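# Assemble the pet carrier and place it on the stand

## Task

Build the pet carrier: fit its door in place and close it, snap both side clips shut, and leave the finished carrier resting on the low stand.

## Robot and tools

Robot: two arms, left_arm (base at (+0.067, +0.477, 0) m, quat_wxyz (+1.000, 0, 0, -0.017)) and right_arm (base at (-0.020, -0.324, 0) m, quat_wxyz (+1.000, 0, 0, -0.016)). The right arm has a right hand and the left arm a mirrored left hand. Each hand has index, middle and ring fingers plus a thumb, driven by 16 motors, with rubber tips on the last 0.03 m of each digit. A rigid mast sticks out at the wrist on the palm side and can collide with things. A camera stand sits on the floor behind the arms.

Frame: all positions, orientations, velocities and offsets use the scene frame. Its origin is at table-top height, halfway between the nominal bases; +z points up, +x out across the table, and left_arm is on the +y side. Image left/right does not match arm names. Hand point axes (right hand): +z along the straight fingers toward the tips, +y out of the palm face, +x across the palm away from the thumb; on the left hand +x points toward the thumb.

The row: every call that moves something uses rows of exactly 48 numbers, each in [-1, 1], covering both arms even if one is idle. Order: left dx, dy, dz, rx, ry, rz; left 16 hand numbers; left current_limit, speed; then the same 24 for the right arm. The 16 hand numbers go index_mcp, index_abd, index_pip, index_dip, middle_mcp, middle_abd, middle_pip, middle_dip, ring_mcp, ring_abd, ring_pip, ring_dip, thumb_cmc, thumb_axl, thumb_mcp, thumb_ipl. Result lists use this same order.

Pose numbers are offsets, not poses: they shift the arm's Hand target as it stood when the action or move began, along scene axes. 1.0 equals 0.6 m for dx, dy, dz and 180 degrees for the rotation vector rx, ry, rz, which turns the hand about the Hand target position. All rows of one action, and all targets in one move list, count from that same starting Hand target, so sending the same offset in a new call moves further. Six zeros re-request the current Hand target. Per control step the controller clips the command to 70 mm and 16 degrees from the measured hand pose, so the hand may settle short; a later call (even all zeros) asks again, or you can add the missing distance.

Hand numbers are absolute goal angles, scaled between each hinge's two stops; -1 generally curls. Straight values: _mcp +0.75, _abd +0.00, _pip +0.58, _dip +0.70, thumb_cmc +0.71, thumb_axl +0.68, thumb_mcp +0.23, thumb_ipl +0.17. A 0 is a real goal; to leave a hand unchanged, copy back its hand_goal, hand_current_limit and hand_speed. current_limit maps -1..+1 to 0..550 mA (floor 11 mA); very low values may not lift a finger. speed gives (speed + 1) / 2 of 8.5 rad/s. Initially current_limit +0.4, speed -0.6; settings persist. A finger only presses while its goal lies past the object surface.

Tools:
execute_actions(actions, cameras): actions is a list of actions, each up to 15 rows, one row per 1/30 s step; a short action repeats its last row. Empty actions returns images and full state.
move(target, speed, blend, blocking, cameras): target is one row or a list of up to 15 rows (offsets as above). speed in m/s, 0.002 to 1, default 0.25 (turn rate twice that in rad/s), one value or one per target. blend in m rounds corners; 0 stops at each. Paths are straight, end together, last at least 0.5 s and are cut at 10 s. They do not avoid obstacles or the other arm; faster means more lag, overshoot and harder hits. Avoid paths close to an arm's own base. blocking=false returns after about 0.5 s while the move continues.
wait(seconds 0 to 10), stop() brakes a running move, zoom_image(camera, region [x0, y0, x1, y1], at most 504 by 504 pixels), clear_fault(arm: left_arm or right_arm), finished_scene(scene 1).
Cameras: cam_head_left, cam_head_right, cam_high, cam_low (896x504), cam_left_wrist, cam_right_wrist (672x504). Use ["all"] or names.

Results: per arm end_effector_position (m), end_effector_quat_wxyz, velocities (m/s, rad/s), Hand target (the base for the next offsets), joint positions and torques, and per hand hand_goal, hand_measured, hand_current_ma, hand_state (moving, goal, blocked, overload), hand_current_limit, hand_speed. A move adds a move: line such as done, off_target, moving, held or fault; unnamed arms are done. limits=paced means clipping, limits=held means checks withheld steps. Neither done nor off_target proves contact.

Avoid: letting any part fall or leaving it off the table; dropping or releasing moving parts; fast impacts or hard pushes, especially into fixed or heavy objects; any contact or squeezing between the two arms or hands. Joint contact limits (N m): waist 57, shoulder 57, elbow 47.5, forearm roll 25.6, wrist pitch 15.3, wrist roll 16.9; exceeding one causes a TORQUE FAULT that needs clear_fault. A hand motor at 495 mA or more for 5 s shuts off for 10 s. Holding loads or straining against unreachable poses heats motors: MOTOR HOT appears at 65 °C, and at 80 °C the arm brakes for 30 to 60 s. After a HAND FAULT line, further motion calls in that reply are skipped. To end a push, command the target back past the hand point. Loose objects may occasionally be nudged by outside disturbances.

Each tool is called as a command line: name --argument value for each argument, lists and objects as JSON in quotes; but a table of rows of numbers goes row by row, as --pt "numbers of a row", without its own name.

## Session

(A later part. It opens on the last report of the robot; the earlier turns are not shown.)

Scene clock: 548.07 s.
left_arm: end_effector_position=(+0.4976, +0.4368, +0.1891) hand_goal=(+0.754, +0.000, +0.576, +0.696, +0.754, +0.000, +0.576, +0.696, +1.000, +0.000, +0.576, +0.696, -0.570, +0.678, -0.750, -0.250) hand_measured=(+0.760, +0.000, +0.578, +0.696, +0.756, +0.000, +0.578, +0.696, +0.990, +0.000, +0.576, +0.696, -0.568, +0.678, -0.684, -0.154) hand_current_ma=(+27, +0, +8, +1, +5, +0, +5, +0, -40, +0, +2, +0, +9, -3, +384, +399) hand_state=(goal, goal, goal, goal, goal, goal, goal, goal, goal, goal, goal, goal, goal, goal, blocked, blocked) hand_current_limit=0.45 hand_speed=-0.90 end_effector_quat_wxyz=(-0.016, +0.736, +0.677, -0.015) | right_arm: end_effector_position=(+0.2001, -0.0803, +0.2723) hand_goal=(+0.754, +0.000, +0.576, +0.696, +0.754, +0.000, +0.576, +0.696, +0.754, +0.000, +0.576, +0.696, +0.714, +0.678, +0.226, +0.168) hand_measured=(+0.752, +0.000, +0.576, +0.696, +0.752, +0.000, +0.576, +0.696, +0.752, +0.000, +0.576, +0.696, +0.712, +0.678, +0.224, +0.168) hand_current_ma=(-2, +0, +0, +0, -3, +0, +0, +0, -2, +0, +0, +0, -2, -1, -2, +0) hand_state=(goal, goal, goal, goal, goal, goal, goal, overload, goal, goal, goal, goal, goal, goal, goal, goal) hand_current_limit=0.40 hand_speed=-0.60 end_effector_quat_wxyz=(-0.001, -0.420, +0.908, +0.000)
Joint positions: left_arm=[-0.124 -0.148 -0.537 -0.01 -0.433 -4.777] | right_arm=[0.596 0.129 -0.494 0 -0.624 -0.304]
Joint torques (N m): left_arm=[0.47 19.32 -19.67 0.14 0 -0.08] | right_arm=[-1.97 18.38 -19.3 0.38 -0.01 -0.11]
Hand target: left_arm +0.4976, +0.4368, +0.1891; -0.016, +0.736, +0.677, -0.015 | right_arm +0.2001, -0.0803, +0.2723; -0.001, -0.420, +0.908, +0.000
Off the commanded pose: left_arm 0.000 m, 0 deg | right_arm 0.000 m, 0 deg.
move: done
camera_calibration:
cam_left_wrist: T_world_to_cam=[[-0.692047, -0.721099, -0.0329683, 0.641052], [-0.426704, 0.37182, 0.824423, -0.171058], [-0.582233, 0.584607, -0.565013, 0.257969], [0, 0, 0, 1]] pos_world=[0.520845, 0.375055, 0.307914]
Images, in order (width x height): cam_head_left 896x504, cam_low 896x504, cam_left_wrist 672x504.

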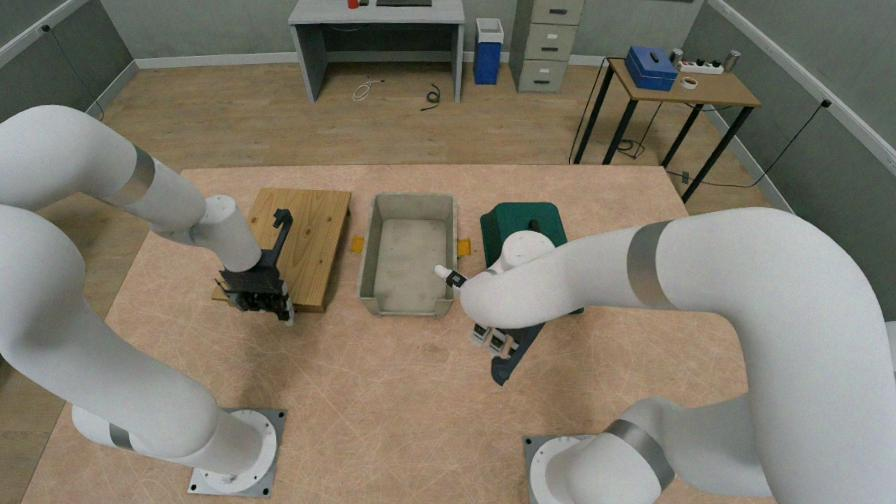

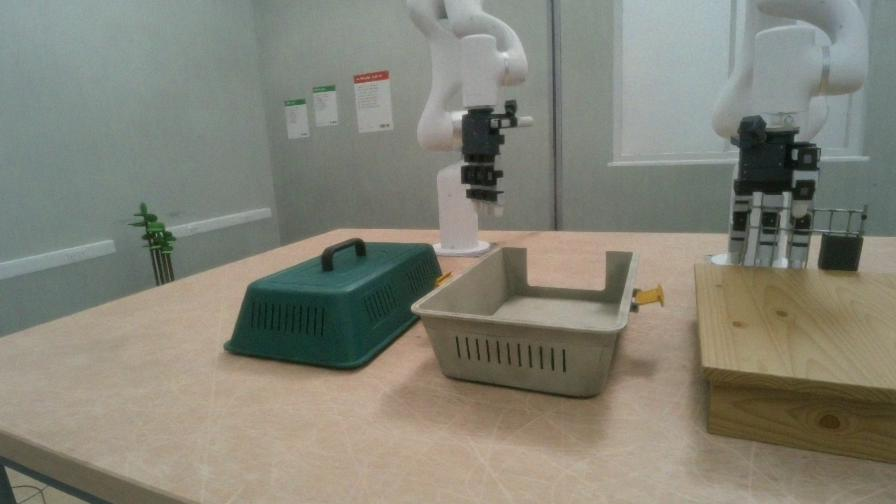

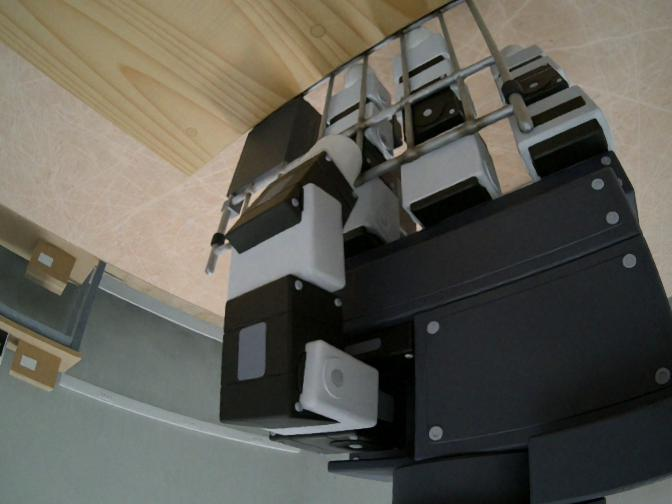

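move --pt "0 0 0.2517 0 0 0 0.754 0 0.576 0.696 0.754 0 0.576 0.696 1.0 0 0.576 0.696 -0.571 0.678 -0.75 -0.25 0.45 -0.9 -0.083 -0.033 0 0 0 0 0.754 0 0.576 0.696 0.754 0 0.576 0.696 0.754 0 0.576 0.696 0.714 0.678 0.226 0.168 0.4 -0.6" --pt "-0.0233 -0.695 0.2517 0 0 0 0.754 0 0.576 0.696 0.754 0 0.576 0.696 1.0 0 0.576 0.696 -0.571 0.678 -0.75 -0.25 0.45 -0.9 -0.083 -0.033 0 0 0 0 0.754 0 0.576 0.696 0.754 0 0.576 0.696 0.754 0 0.576 0.696 0.714 0.678 0.226 0.168 0.4 -0.6" --cameras '["cam_left_wrist","cam_right_wrist","cam_low","cam_high"]' --speed '[0.1,0.12]'

zoom_image --camera "cam_right_wrist" --region '[350, 50, 672, 400]'

Scene clock: 594.43 s.
left_arm: end_effector_position=(+0.4836, +0.0199, +0.3402) hand_goal=(+0.754, +0.000, +0.576, +0.696, +0.754, +0.000, +0.576, +0.696, +1.000, +0.000, +0.576, +0.696, -0.570, +0.678, -0.750, -0.250) hand_measured=(+0.760, +0.000, +0.578, +0.696, +0.756, +0.000, +0.578, +0.696, +0.990, +0.000, +0.576, +0.696, -0.568, +0.678, -0.684, -0.154) hand_current_ma=(+27, +0, +8, +1, +5, +0, +5, +0, -40, +0, +2, +0, +8, -3, +384, +399) hand_state=(goal, goal, goal, goal, goal, goal, goal, goal, goal, goal, goal, goal, goal, goal, blocked, blocked) hand_current_limit=0.45 hand_speed=-0.90 end_effector_quat_wxyz=(-0.016, +0.736, +0.677, -0.015) | right_arm: end_effector_position=(+0.1503, -0.1001, +0.2723) hand_goal=(+0.754, +0.000, +0.576, +0.696, +0.754, +0.000, +0.576, +0.696, +0.754, +0.000, +0.576, +0.696, +0.714, +0.678, +0.226, +0.168) hand_measured=(+0.752, +0.000, +0.576, +0.696, +0.752, +0.000, +0.576, +0.696, +0.752, +0.000, +0.576, +0.696, +0.712, +0.678, +0.224, +0.168) hand_current_ma=(-2, +0, +0, +0, -3, +0, +0, +0, -2, +0, +0, +0, -2, -1, -2, +0) hand_state=(goal, goal, goal, goal, goal, goal, goal, overload, goal, goal, goal, goal, goal, goal, goal, goal) hand_current_limit=0.40 hand_speed=-0.60 end_effector_quat_wxyz=(-0.001, -0.420, +0.908, +0.000)
Joint positions: left_arm=[-0.914 -0.42 -1.298 -0.043 -0.906 -5.55] | right_arm=[0.633 0.289 -0.368 0 -0.658 -0.267]
Joint torques (N m): left_arm=[-1.95 27.95 -24.81 0.53 -0.07 -0.09] | right_arm=[0.78 10.99 -20.12 0.54 0.08 0.2]
Hand target: left_arm +0.4836, +0.0198, +0.3402; -0.016, +0.736, +0.677, -0.015 | right_arm +0.1503, -0.1001, +0.2723; -0.001, -0.420, +0.908, +0.000
Off the commanded pose: left_arm 0.000 m, 0 deg | right_arm 0.000 m, 0 deg.
move: done
camera_calibration:
cam_left_wrist: T_world_to_cam=[[-0.692045, -0.721101, -0.0329716, 0.335713], [-0.426707, 0.371817, 0.824423, -0.146427], [-0.582233, 0.584607, -0.565013, 0.578974], [0, 0, 0, 1]] pos_world=[0.506945, -0.041945, 0.458914]
cam_right_wrist: T_world_to_cam=[[0.0332204, 0.998934, 0.0320592, 0.118229], [0.636505, -0.0458765, 0.769907, -0.366885], [0.770557, -0.00517078, -0.63735, 0.183352], [0, 0, 0, 1]] pos_world=[0.0883133, -0.133987, 0.395536]
Images, in order (width x height): cam_high 896x504, cam_low 896x504, cam_left_wrist 672x504, cam_right_wrist 672x504.

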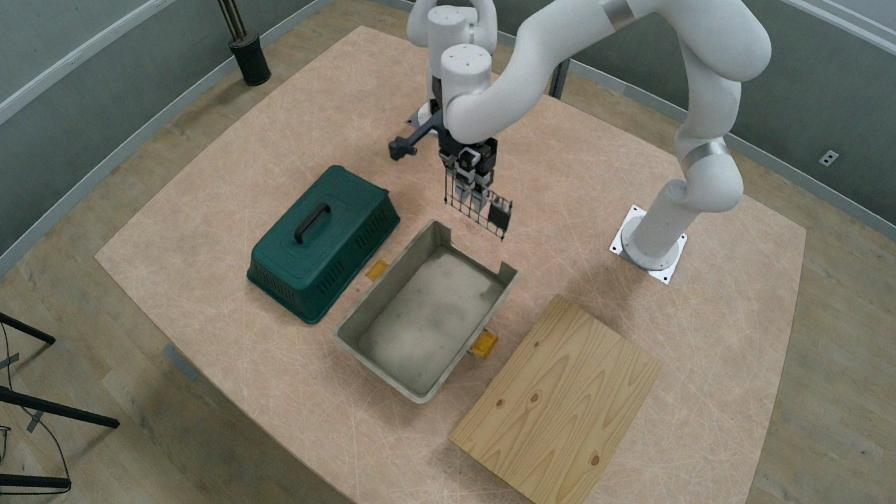

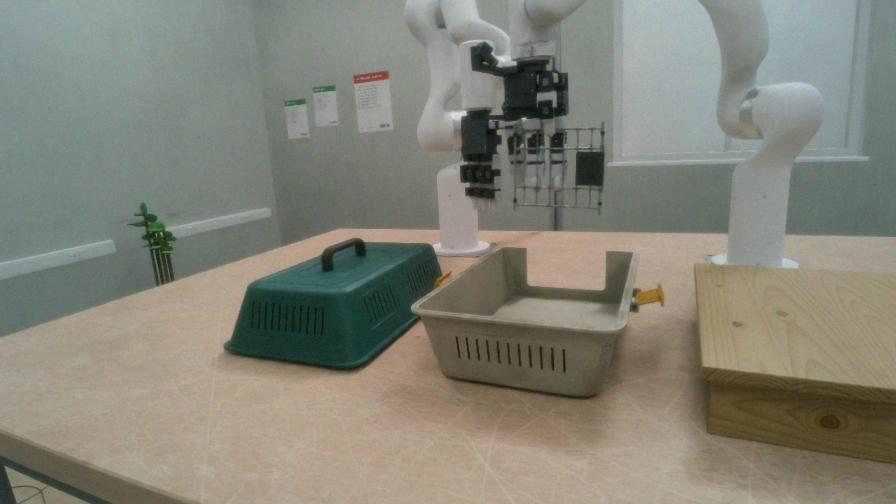

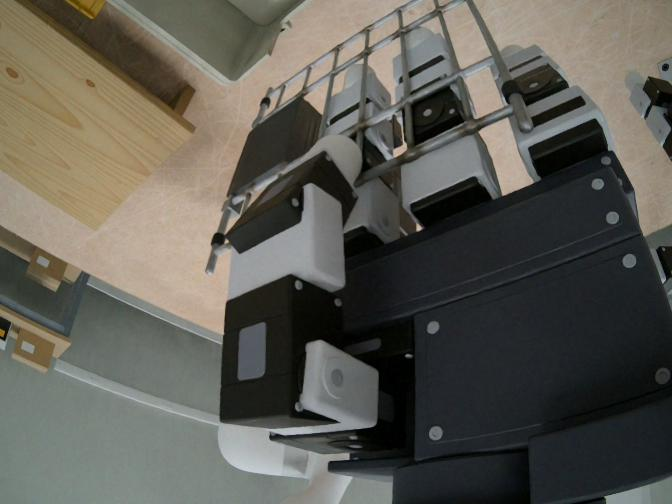

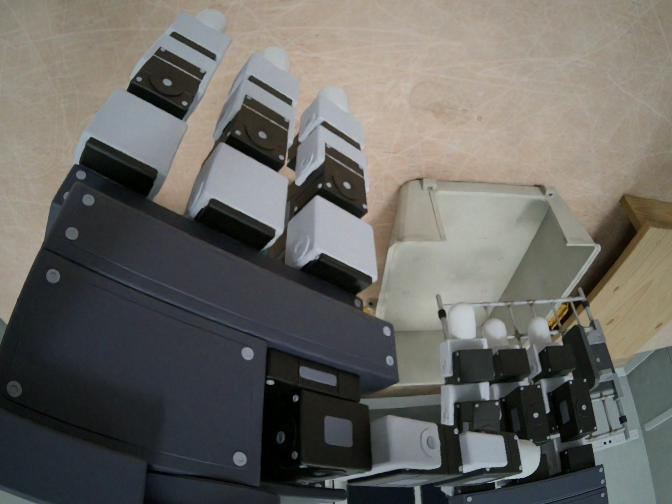

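Scaled by 1.440 from the camera's 672x504 image, which has a finer 960x720 frame.

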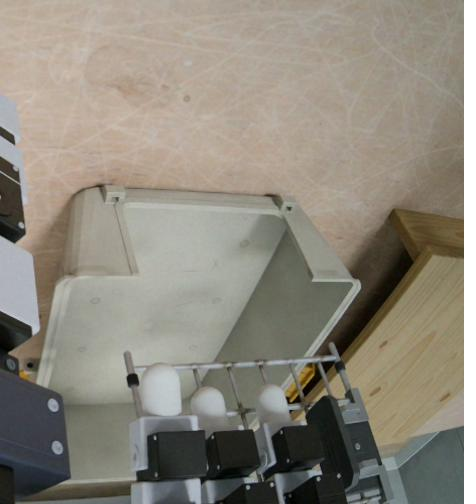

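zoom_image --camera "cam_right_wrist" --region '[420, 270, 660, 470]'

zoom_image --camera "cam_low" --region '[460, 90, 640, 230]'

zoom_image --camera "cam_high" --region '[400, 130, 560, 290]'

Scaled by 2.100 from the camera's 672x504 image, which has a finer 960x720 frame.

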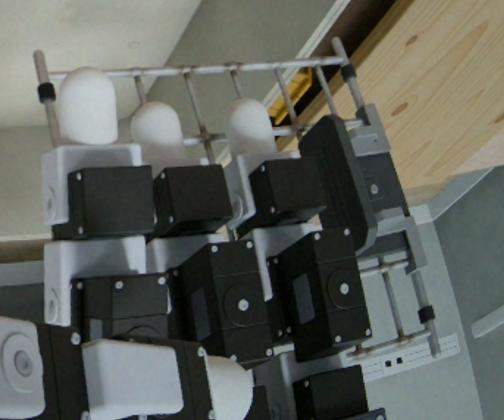

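Scaled by 2.800 from the camera's 896x504 image, which has a finer 1280x720 frame.

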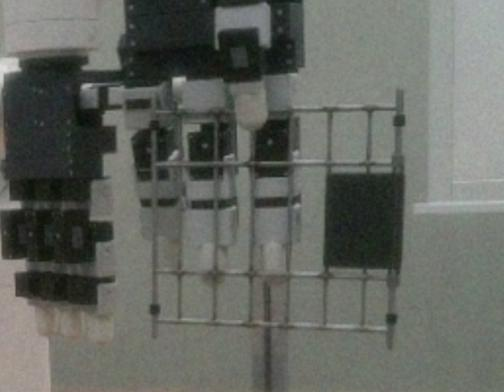

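Scaled by 3.150 from the camera's 896x504 image, which has a finer 1280x720 frame.

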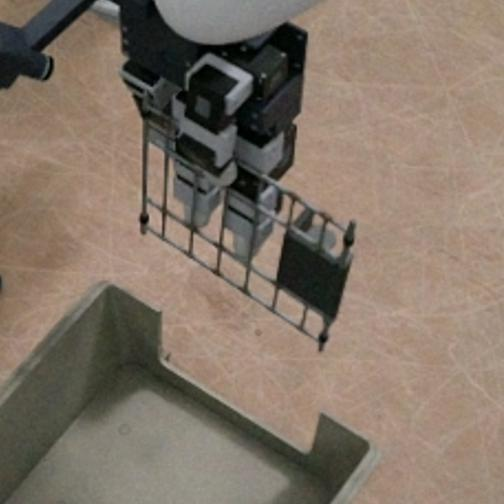

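move --pt "0 0.0317 0 0.0044 -0.0083 0 0.754 0 0.576 0.696 0.754 0 0.576 0.696 1.0 0 0.576 0.696 -0.571 0.678 -0.75 -0.25 0.45 -0.9 0 0 0 0 0 0 0.754 0 0.576 0.696 0.754 0 0.576 0.696 0.754 0 0.576 0.696 0.714 0.678 0.226 0.168 0.4 -0.6" --pt "0 0.0317 -0.1667 0.0044 -0.0083 0 0.754 0 0.576 0.696 0.754 0 0.576 0.696 1.0 0 0.576 0.696 -0.571 0.678 -0.75 -0.25 0.45 -0.9 0 0 0 0 0 0 0.754 0 0.576 0.696 0.754 0 0.576 0.696 0.754 0 0.576 0.696 0.714 0.678 0.226 0.168 0.4 -0.6" --cameras '["cam_right_wrist","cam_low","cam_high","cam_head_left","cam_head_right"]' --speed '[0.06,0.08]'

zoom_image --camera "cam_right_wrist" --region '[400, 150, 640, 350]'

zoom_image --camera "cam_low" --region '[460, 150, 680, 330]'

zoom_image --camera "cam_high" --region '[400, 150, 560, 310]'

Scene clock: 646.20 s.
left_arm: end_effector_position=(+0.4836, +0.0389, +0.2402) hand_goal=(+0.754, +0.000, +0.576, +0.696, +0.754, +0.000, +0.576, +0.696, +1.000, +0.000, +0.576, +0.696, -0.570, +0.678, -0.750, -0.250) hand_measured=(+0.762, +0.000, +0.578, +0.696, +0.758, +0.000, +0.578, +0.696, +0.990, +0.000, +0.576, +0.696, -0.568, +0.678, -0.684, -0.154) hand_current_ma=(+34, +0, +8, +1, +15, +0, +5, +0, -40, +0, +2, +0, +8, -3, +384, +399) hand_state=(goal, goal, goal, goal, goal, goal, goal, goal, goal, goal, goal, goal, goal, goal, blocked, blocked) hand_current_limit=0.45 hand_speed=-0.90 end_effector_quat_wxyz=(-0.012, +0.736, +0.677, -0.001) | right_arm: end_effector_position=(+0.1503, -0.1001, +0.2723) hand_goal=(+0.754, +0.000, +0.576, +0.696, +0.754, +0.000, +0.576, +0.696, +0.754, +0.000, +0.576, +0.696, +0.714, +0.678, +0.226, +0.168) hand_measured=(+0.752, +0.000, +0.576, +0.696, +0.752, +0.000, +0.576, +0.696, +0.752, +0.000, +0.576, +0.696, +0.712, +0.678, +0.224, +0.168) hand_current_ma=(-2, +0, +0, +0, -3, +0, +0, +0, -2, +0, +0, +0, -2, -1, -2, +0) hand_state=(goal, goal, goal, goal, goal, goal, goal, overload, goal, goal, goal, goal, goal, goal, goal, goal) hand_current_limit=0.40 hand_speed=-0.60 end_effector_quat_wxyz=(-0.001, -0.420, +0.908, +0.000)
Joint positions: left_arm=[-0.906 -0.5 -1.158 -0.007 -0.682 -5.564] | right_arm=[0.633 0.289 -0.368 0 -0.658 -0.267]
Joint torques (N m): left_arm=[0.59 27.53 -21.86 0.09 0.29 0.19] | right_arm=[0.98 10.31 -19.51 0.34 -0.04 0.09]
Hand target: left_arm +0.4836, +0.0389, +0.2401; -0.012, +0.736, +0.677, -0.001 | right_arm +0.1503, -0.1001, +0.2723; -0.001, -0.420, +0.908, +0.000
Off the commanded pose: left_arm 0.000 m, 0 deg | right_arm 0.000 m, 0 deg.
move: done
camera_calibration:
cam_right_wrist: T_world_to_cam=[[0.0332204, 0.998934, 0.0320592, 0.118229], [0.636505, -0.0458765, 0.769907, -0.366885], [0.770557, -0.00517078, -0.63735, 0.183352], [0, 0, 0, 1]] pos_world=[0.0883133, -0.133987, 0.395536]
Images, in order (width x height): cam_head_left 896x504, cam_head_right 896x504, cam_high 896x504, cam_low 896x504, cam_right_wrist 672x504.

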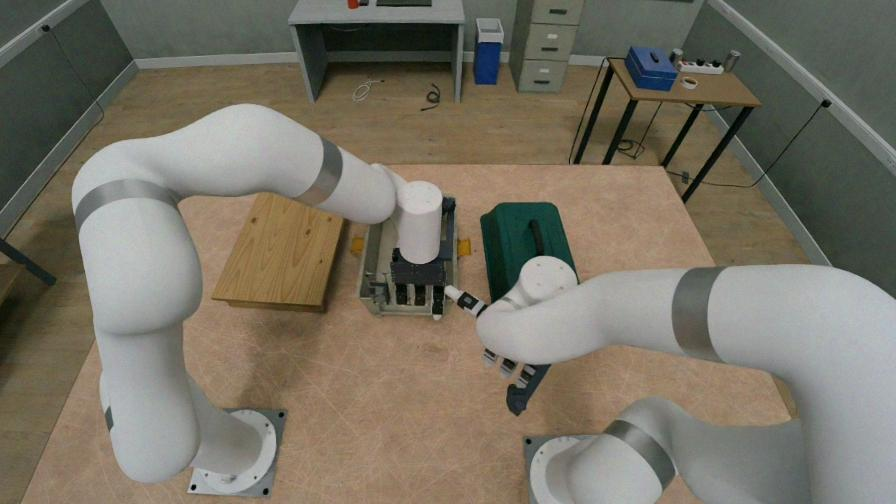

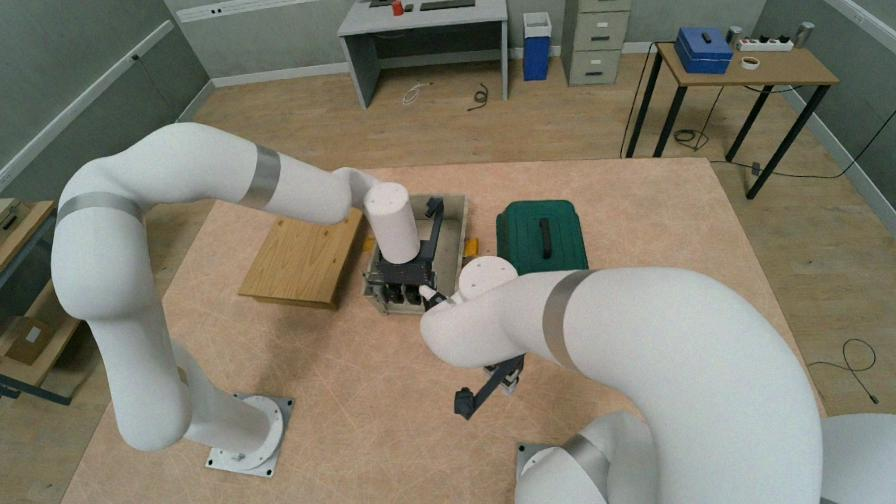

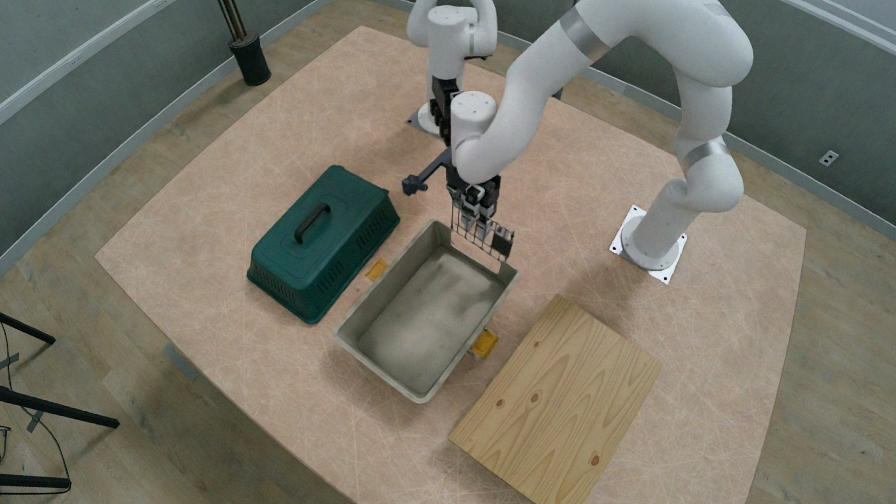

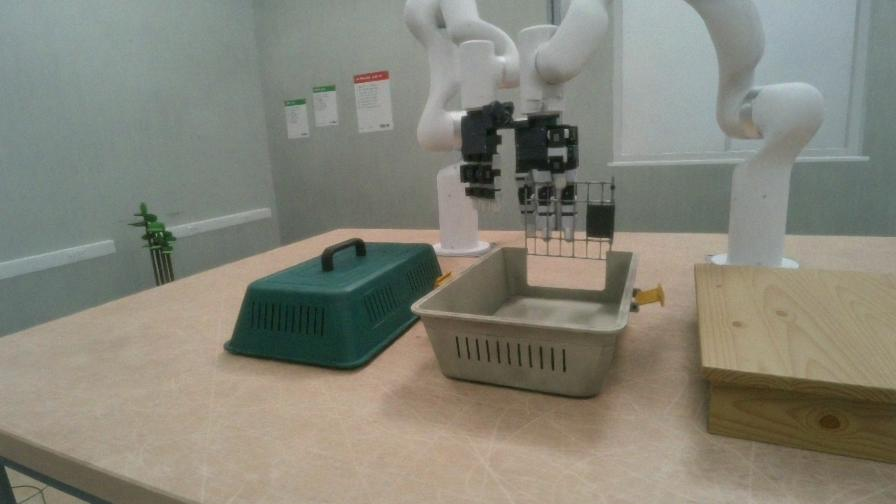

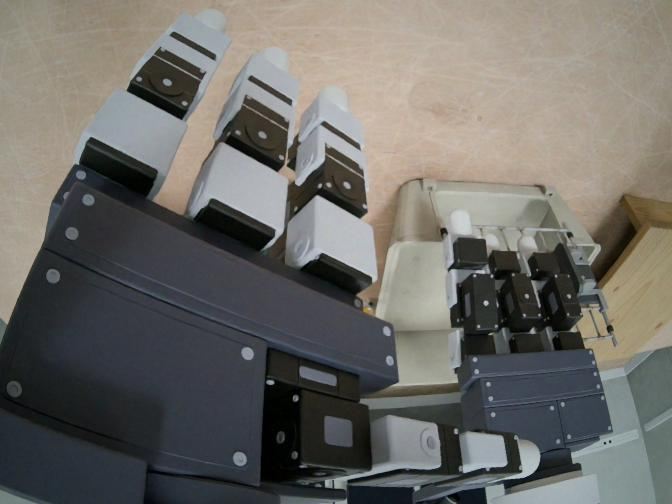

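Scaled by 2.100 from the camera's 672x504 image, which has a finer 960x720 frame.

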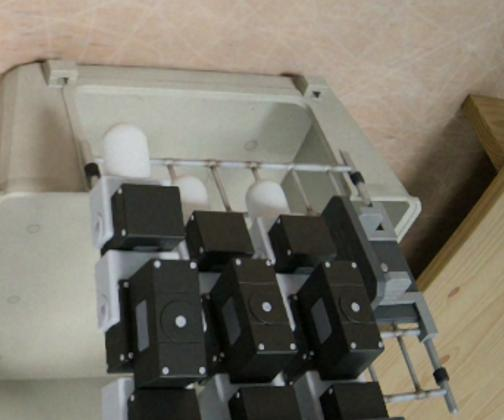

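Scaled by 2.291 from the camera's 896x504 image, which has a finer 1280x720 frame.

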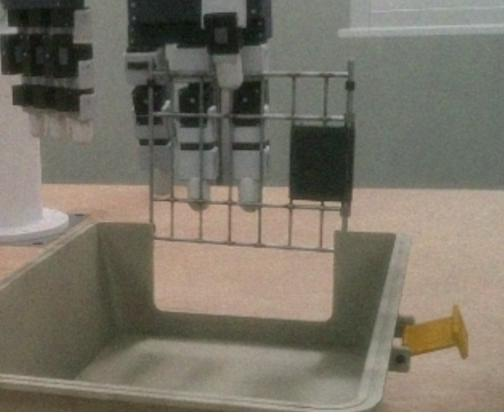

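Scaled by 3.150 from the camera's 896x504 image, which has a finer 1280x720 frame.

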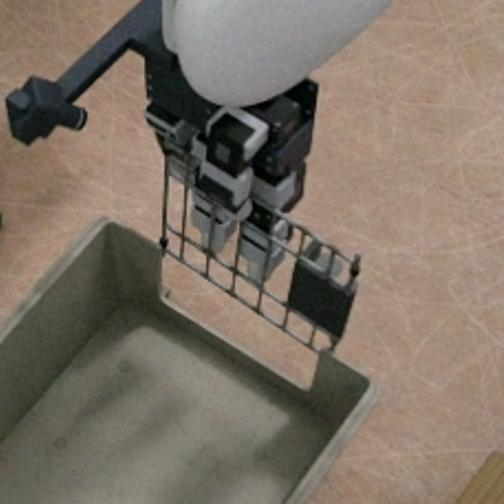

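zoom_image --camera "cam_right_wrist" --region '[415, 170, 495, 250]'

zoom_image --camera "cam_right_wrist" --region '[530, 170, 610, 250]'

Scaled by 6.300 from the camera's 672x504 image, which has a finer 960x720 frame.

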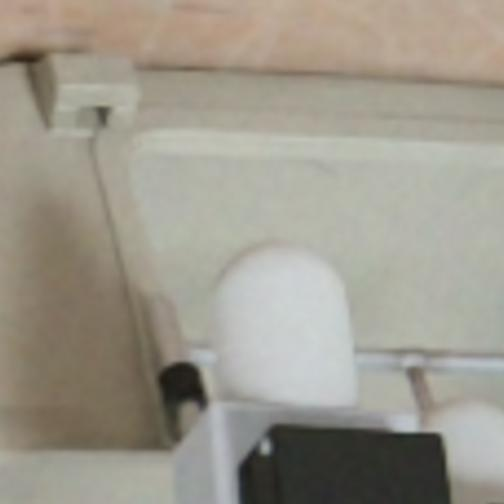

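Scaled by 6.300 from the camera's 672x504 image, which has a finer 960x720 frame.

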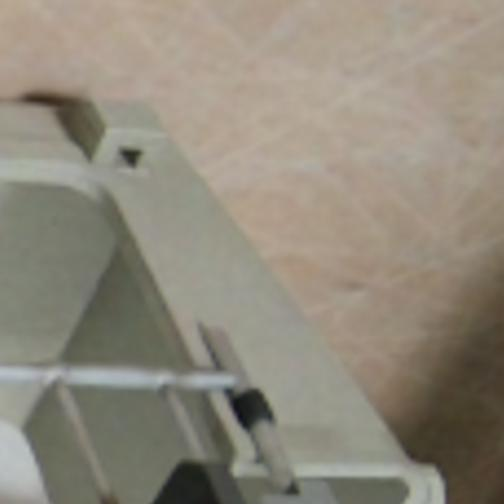

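move --target '[0,-0.0017,-0.05,0,0,0,0.754,0,0.576,0.696,0.754,0,0.576,0.696,1.0,0,0.576,0.696,-0.571,0.678,-0.75,-0.25,0.45,-0.9,0,0,0,0,0,0,0.754,0,0.576,0.696,0.754,0,0.576,0.696,0.754,0,0.576,0.696,0.714,0.678,0.226,0.168,0.4,-0.6]' --cameras '["cam_right_wrist","cam_low","cam_high"]' --speed 0.06

zoom_image --camera "cam_right_wrist" --region '[415, 170, 495, 250]'

zoom_image --camera "cam_right_wrist" --region '[530, 170, 610, 250]'

zoom_image --camera "cam_low" --region '[500, 170, 660, 330]'

zoom_image --camera "cam_high" --region '[430, 190, 540, 300]'

Scene clock: 683.10 s.
left_arm: end_effector_position=(+0.4836, +0.0378, +0.2102) hand_goal=(+0.754, +0.000, +0.576, +0.696, +0.754, +0.000, +0.576, +0.696, +1.000, +0.000, +0.576, +0.696, -0.570, +0.678, -0.750, -0.250) hand_measured=(+0.764, +0.000, +0.578, +0.696, +0.760, +0.000, +0.578, +0.696, +0.990, +0.000, +0.576, +0.696, -0.568, +0.676, -0.684, -0.156) hand_current_ma=(+46, +0, +8, +1, +24, +0, +5, +0, -40, +0, +2, +0, +7, -7, +384, +399) hand_state=(goal, goal, goal, goal, goal, goal, goal, goal, goal, goal, goal, goal, goal, goal, blocked, blocked) hand_current_limit=0.45 hand_speed=-0.90 end_effector_quat_wxyz=(-0.012, +0.736, +0.677, -0.001) | right_arm: end_effector_position=(+0.1503, -0.1001, +0.2723) hand_goal=(+0.754, +0.000, +0.576, +0.696, +0.754, +0.000, +0.576, +0.696, +0.754, +0.000, +0.576, +0.696, +0.714, +0.678, +0.226, +0.168) hand_measured=(+0.752, +0.000, +0.576, +0.696, +0.752, +0.000, +0.576, +0.696, +0.752, +0.000, +0.576, +0.696, +0.712, +0.678, +0.224, +0.168) hand_current_ma=(-2, +0, +0, +0, -3, +0, +0, +0, -2, +0, +0, +0, -2, -1, -2, +0) hand_state=(goal, goal, goal, goal, goal, goal, goal, overload, goal, goal, goal, goal, goal, goal, goal, goal) hand_current_limit=0.40 hand_speed=-0.60 end_effector_quat_wxyz=(-0.001, -0.420, +0.908, +0.000)
Joint positions: left_arm=[-0.907 -0.545 -1.147 -0.007 -0.625 -5.564] | right_arm=[0.633 0.289 -0.368 0 -0.658 -0.267]
Joint torques (N m): left_arm=[-1.87 29.73 -21.35 0.1 0.26 0.1] | right_arm=[-0.04 8.82 -20.3 0.34 -0.06 0.17]
Hand target: left_arm +0.4836, +0.0378, +0.2101; -0.012, +0.736, +0.677, -0.001 | right_arm +0.1503, -0.1001, +0.2723; -0.001, -0.420, +0.908, +0.000
Off the commanded pose: left_arm 0.000 m, 0 deg | right_arm 0.000 m, 0 deg.
move: done
camera_calibration:
cam_right_wrist: T_world_to_cam=[[0.0332204, 0.998934, 0.0320592, 0.118229], [0.636505, -0.0458765, 0.769907, -0.366885], [0.770557, -0.00517078, -0.63735, 0.183352], [0, 0, 0, 1]] pos_world=[0.0883133, -0.133987, 0.395536]
Images, in order (width x height): cam_high 896x504, cam_low 896x504, cam_right_wrist 672x504.

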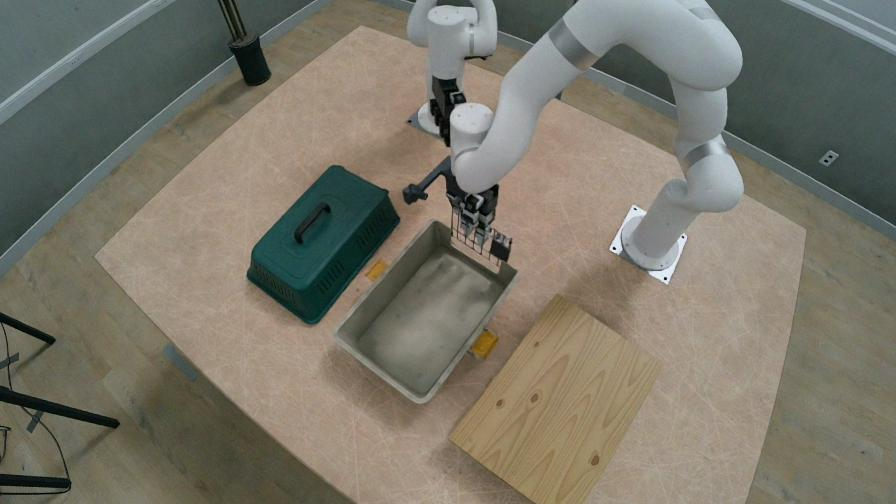

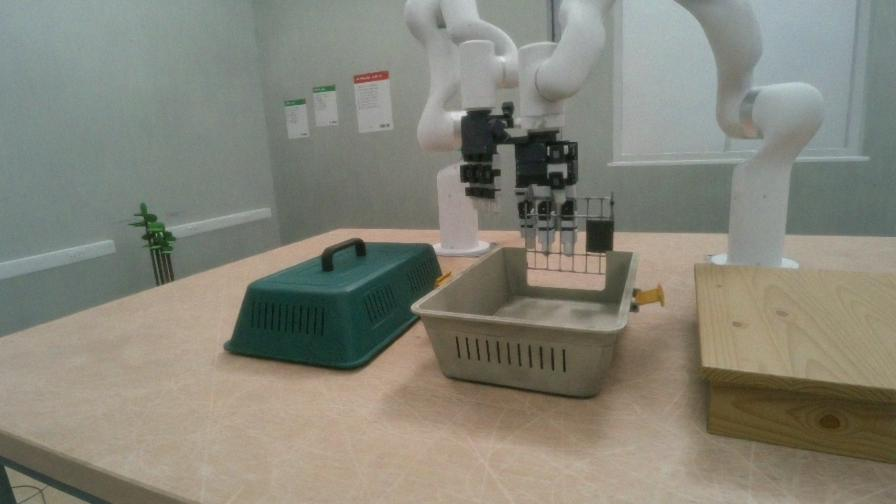

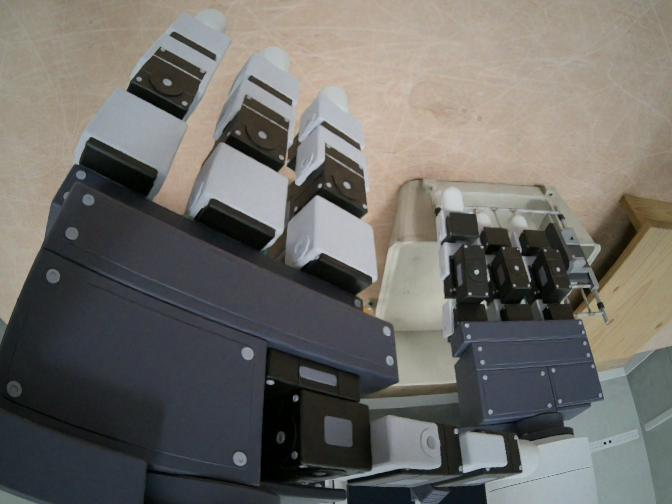

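Scaled by 6.300 from the camera's 672x504 image, which has a finer 960x720 frame.

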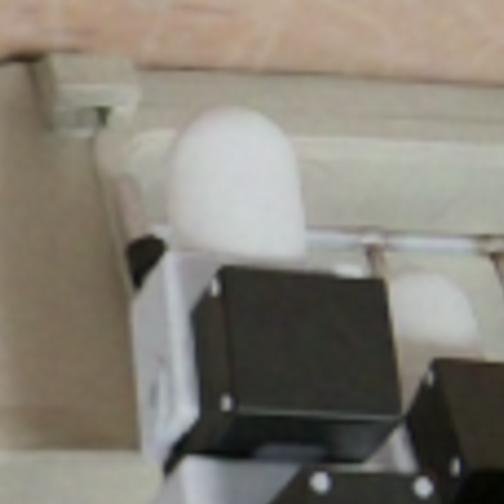

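Scaled by 6.300 from the camera's 672x504 image, which has a finer 960x720 frame.

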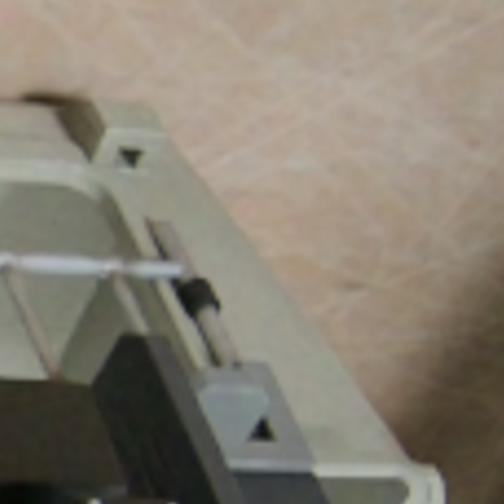

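Scaled by 3.150 from the camera's 896x504 image, which has a finer 1280x720 frame.

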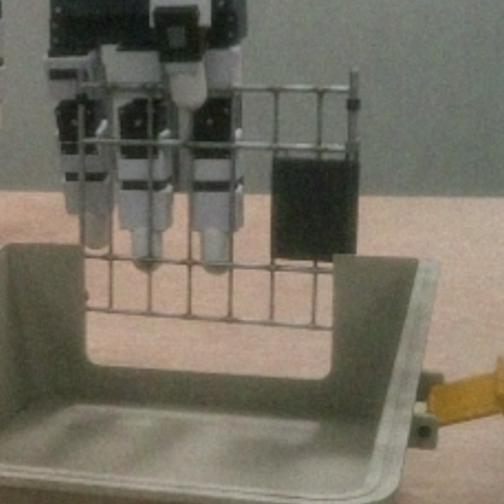

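Scaled by 4.582 from the camera's 896x504 image, which has a finer 1280x720 frame.

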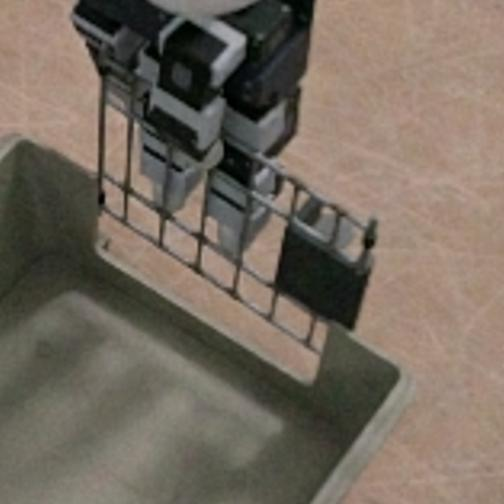

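move --target '[0,0,-0.02,0,0,0,0.754,0,0.576,0.696,0.754,0,0.576,0.696,1.0,0,0.576,0.696,-0.571,0.678,-0.75,-0.25,0.45,-0.9,0,0,0,0,0,0,0.754,0,0.576,0.696,0.754,0,0.576,0.696,0.754,0,0.576,0.696,0.714,0.678,0.226,0.168,0.4,-0.6]' --cameras '["cam_right_wrist","cam_low","cam_high"]' --speed 0.04

zoom_image --camera "cam_right_wrist" --region '[415, 170, 475, 230]'

zoom_image --camera "cam_right_wrist" --region '[530, 170, 590, 230]'

zoom_image --camera "cam_low" --region '[500, 170, 660, 330]'

zoom_image --camera "cam_high" --region '[430, 190, 540, 300]'

Scene clock: 725.03 s.
left_arm: end_effector_position=(+0.4836, +0.0378, +0.1982) hand_goal=(+0.754, +0.000, +0.576, +0.696, +0.754, +0.000, +0.576, +0.696, +1.000, +0.000, +0.576, +0.696, -0.570, +0.678, -0.750, -0.250) hand_measured=(+0.764, +0.000, +0.578, +0.696, +0.760, +0.000, +0.578, +0.696, +0.990, +0.000, +0.576, +0.696, -0.568, +0.676, -0.684, -0.156) hand_current_ma=(+46, +0, +8, +1, +24, +0, +5, +0, -40, +0, +2, +0, +7, -7, +384, +399) hand_state=(goal, goal, goal, goal, goal, goal, goal, goal, goal, goal, goal, goal, goal, goal, blocked, blocked) hand_current_limit=0.45 hand_speed=-0.90 end_effector_quat_wxyz=(-0.012, +0.736, +0.677, -0.001) | right_arm: end_effector_position=(+0.1503, -0.1001, +0.2723) hand_goal=(+0.754, +0.000, +0.576, +0.696, +0.754, +0.000, +0.576, +0.696, +0.754, +0.000, +0.576, +0.696, +0.714, +0.678, +0.226, +0.168) hand_measured=(+0.752, +0.000, +0.576, +0.696, +0.752, +0.000, +0.576, +0.696, +0.752, +0.000, +0.576, +0.696, +0.712, +0.678, +0.224, +0.168) hand_current_ma=(-2, +0, +0, +0, -3, +0, +0, +0, -2, +0, +0, +0, -2, -1, -2, +0) hand_state=(goal, goal, goal, goal, goal, goal, goal, overload, goal, goal, goal, goal, goal, goal, goal, goal) hand_current_limit=0.40 hand_speed=-0.60 end_effector_quat_wxyz=(-0.001, -0.420, +0.908, +0.000)
Joint positions: left_arm=[-0.907 -0.563 -1.143 -0.008 -0.603 -5.564] | right_arm=[0.633 0.289 -0.368 0 -0.658 -0.267]
Joint torques (N m): left_arm=[-2.41 29 -20.98 0.09 0.32 0.21] | right_arm=[-0.29 8.58 -19.72 0.4 -0.07 0.09]
Hand target: left_arm +0.4836, +0.0378, +0.1981; -0.012, +0.736, +0.677, -0.001 | right_arm +0.1503, -0.1001, +0.2723; -0.001, -0.420, +0.908, +0.000
Off the commanded pose: left_arm 0.000 m, 0 deg | right_arm 0.000 m, 0 deg.
move: done
camera_calibration:
cam_right_wrist: T_world_to_cam=[[0.0332204, 0.998934, 0.0320592, 0.118229], [0.636505, -0.0458765, 0.769907, -0.366885], [0.770557, -0.00517078, -0.63735, 0.183352], [0, 0, 0, 1]] pos_world=[0.0883133, -0.133987, 0.395536]
Images, in order (width x height): cam_high 896x504, cam_low 896x504, cam_right_wrist 672x504.

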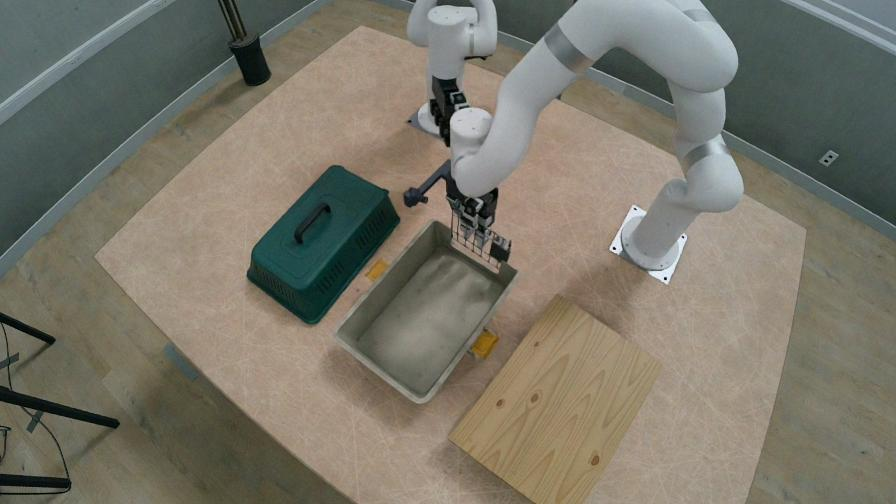

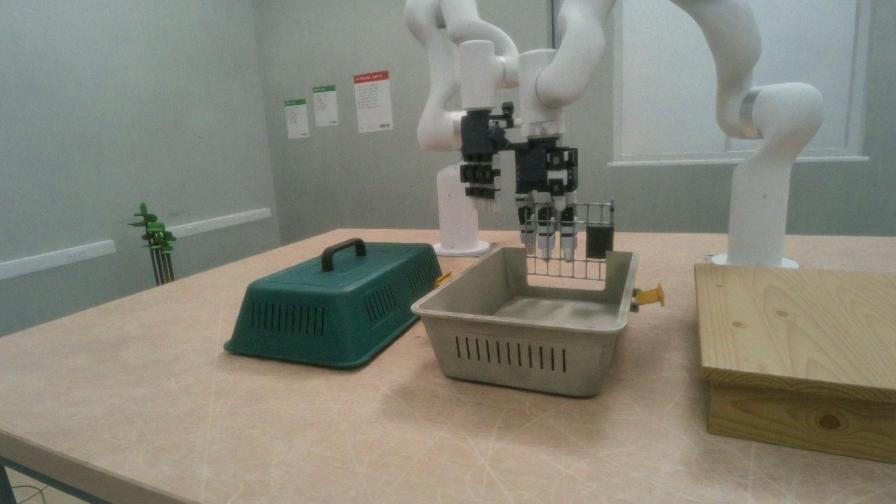

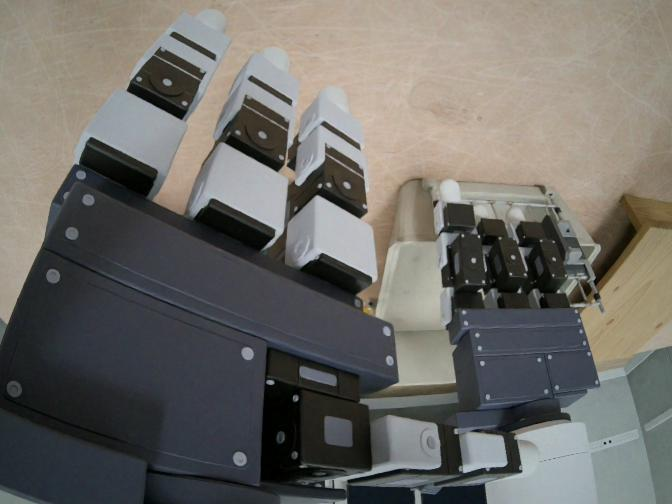

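Scaled by 8.400 from the camera's 672x504 image, which has a finer 960x720 frame.

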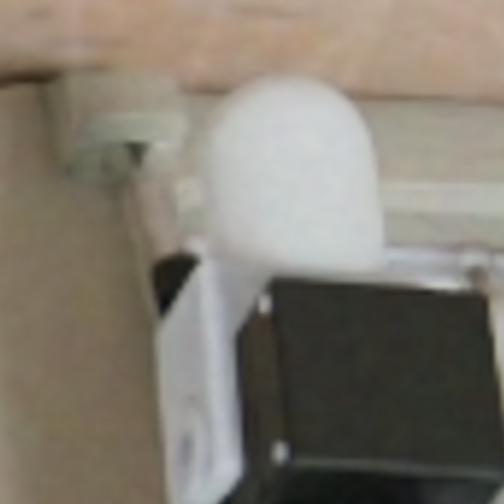

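Scaled by 8.400 from the camera's 672x504 image, which has a finer 960x720 frame.

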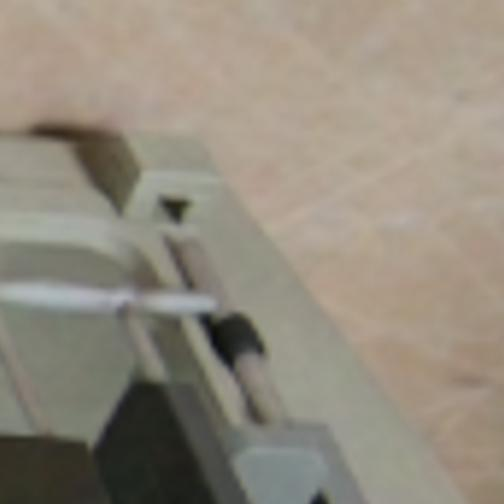

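Scaled by 3.150 from the camera's 896x504 image, which has a finer 1280x720 frame.

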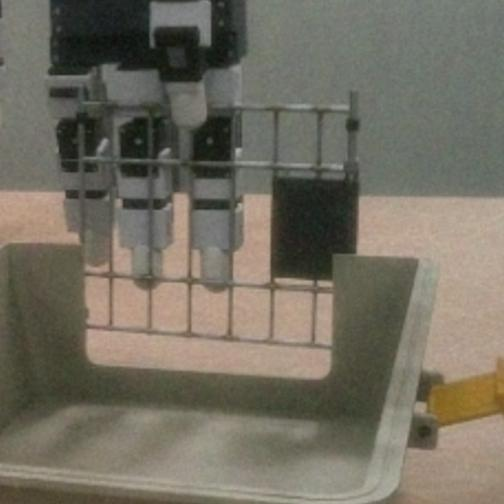

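Scaled by 4.582 from the camera's 896x504 image, which has a finer 1280x720 frame.

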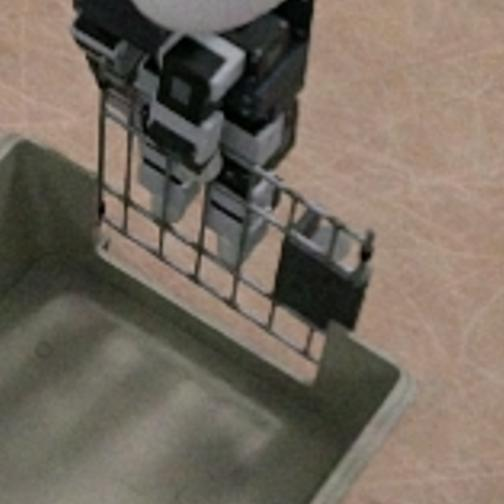

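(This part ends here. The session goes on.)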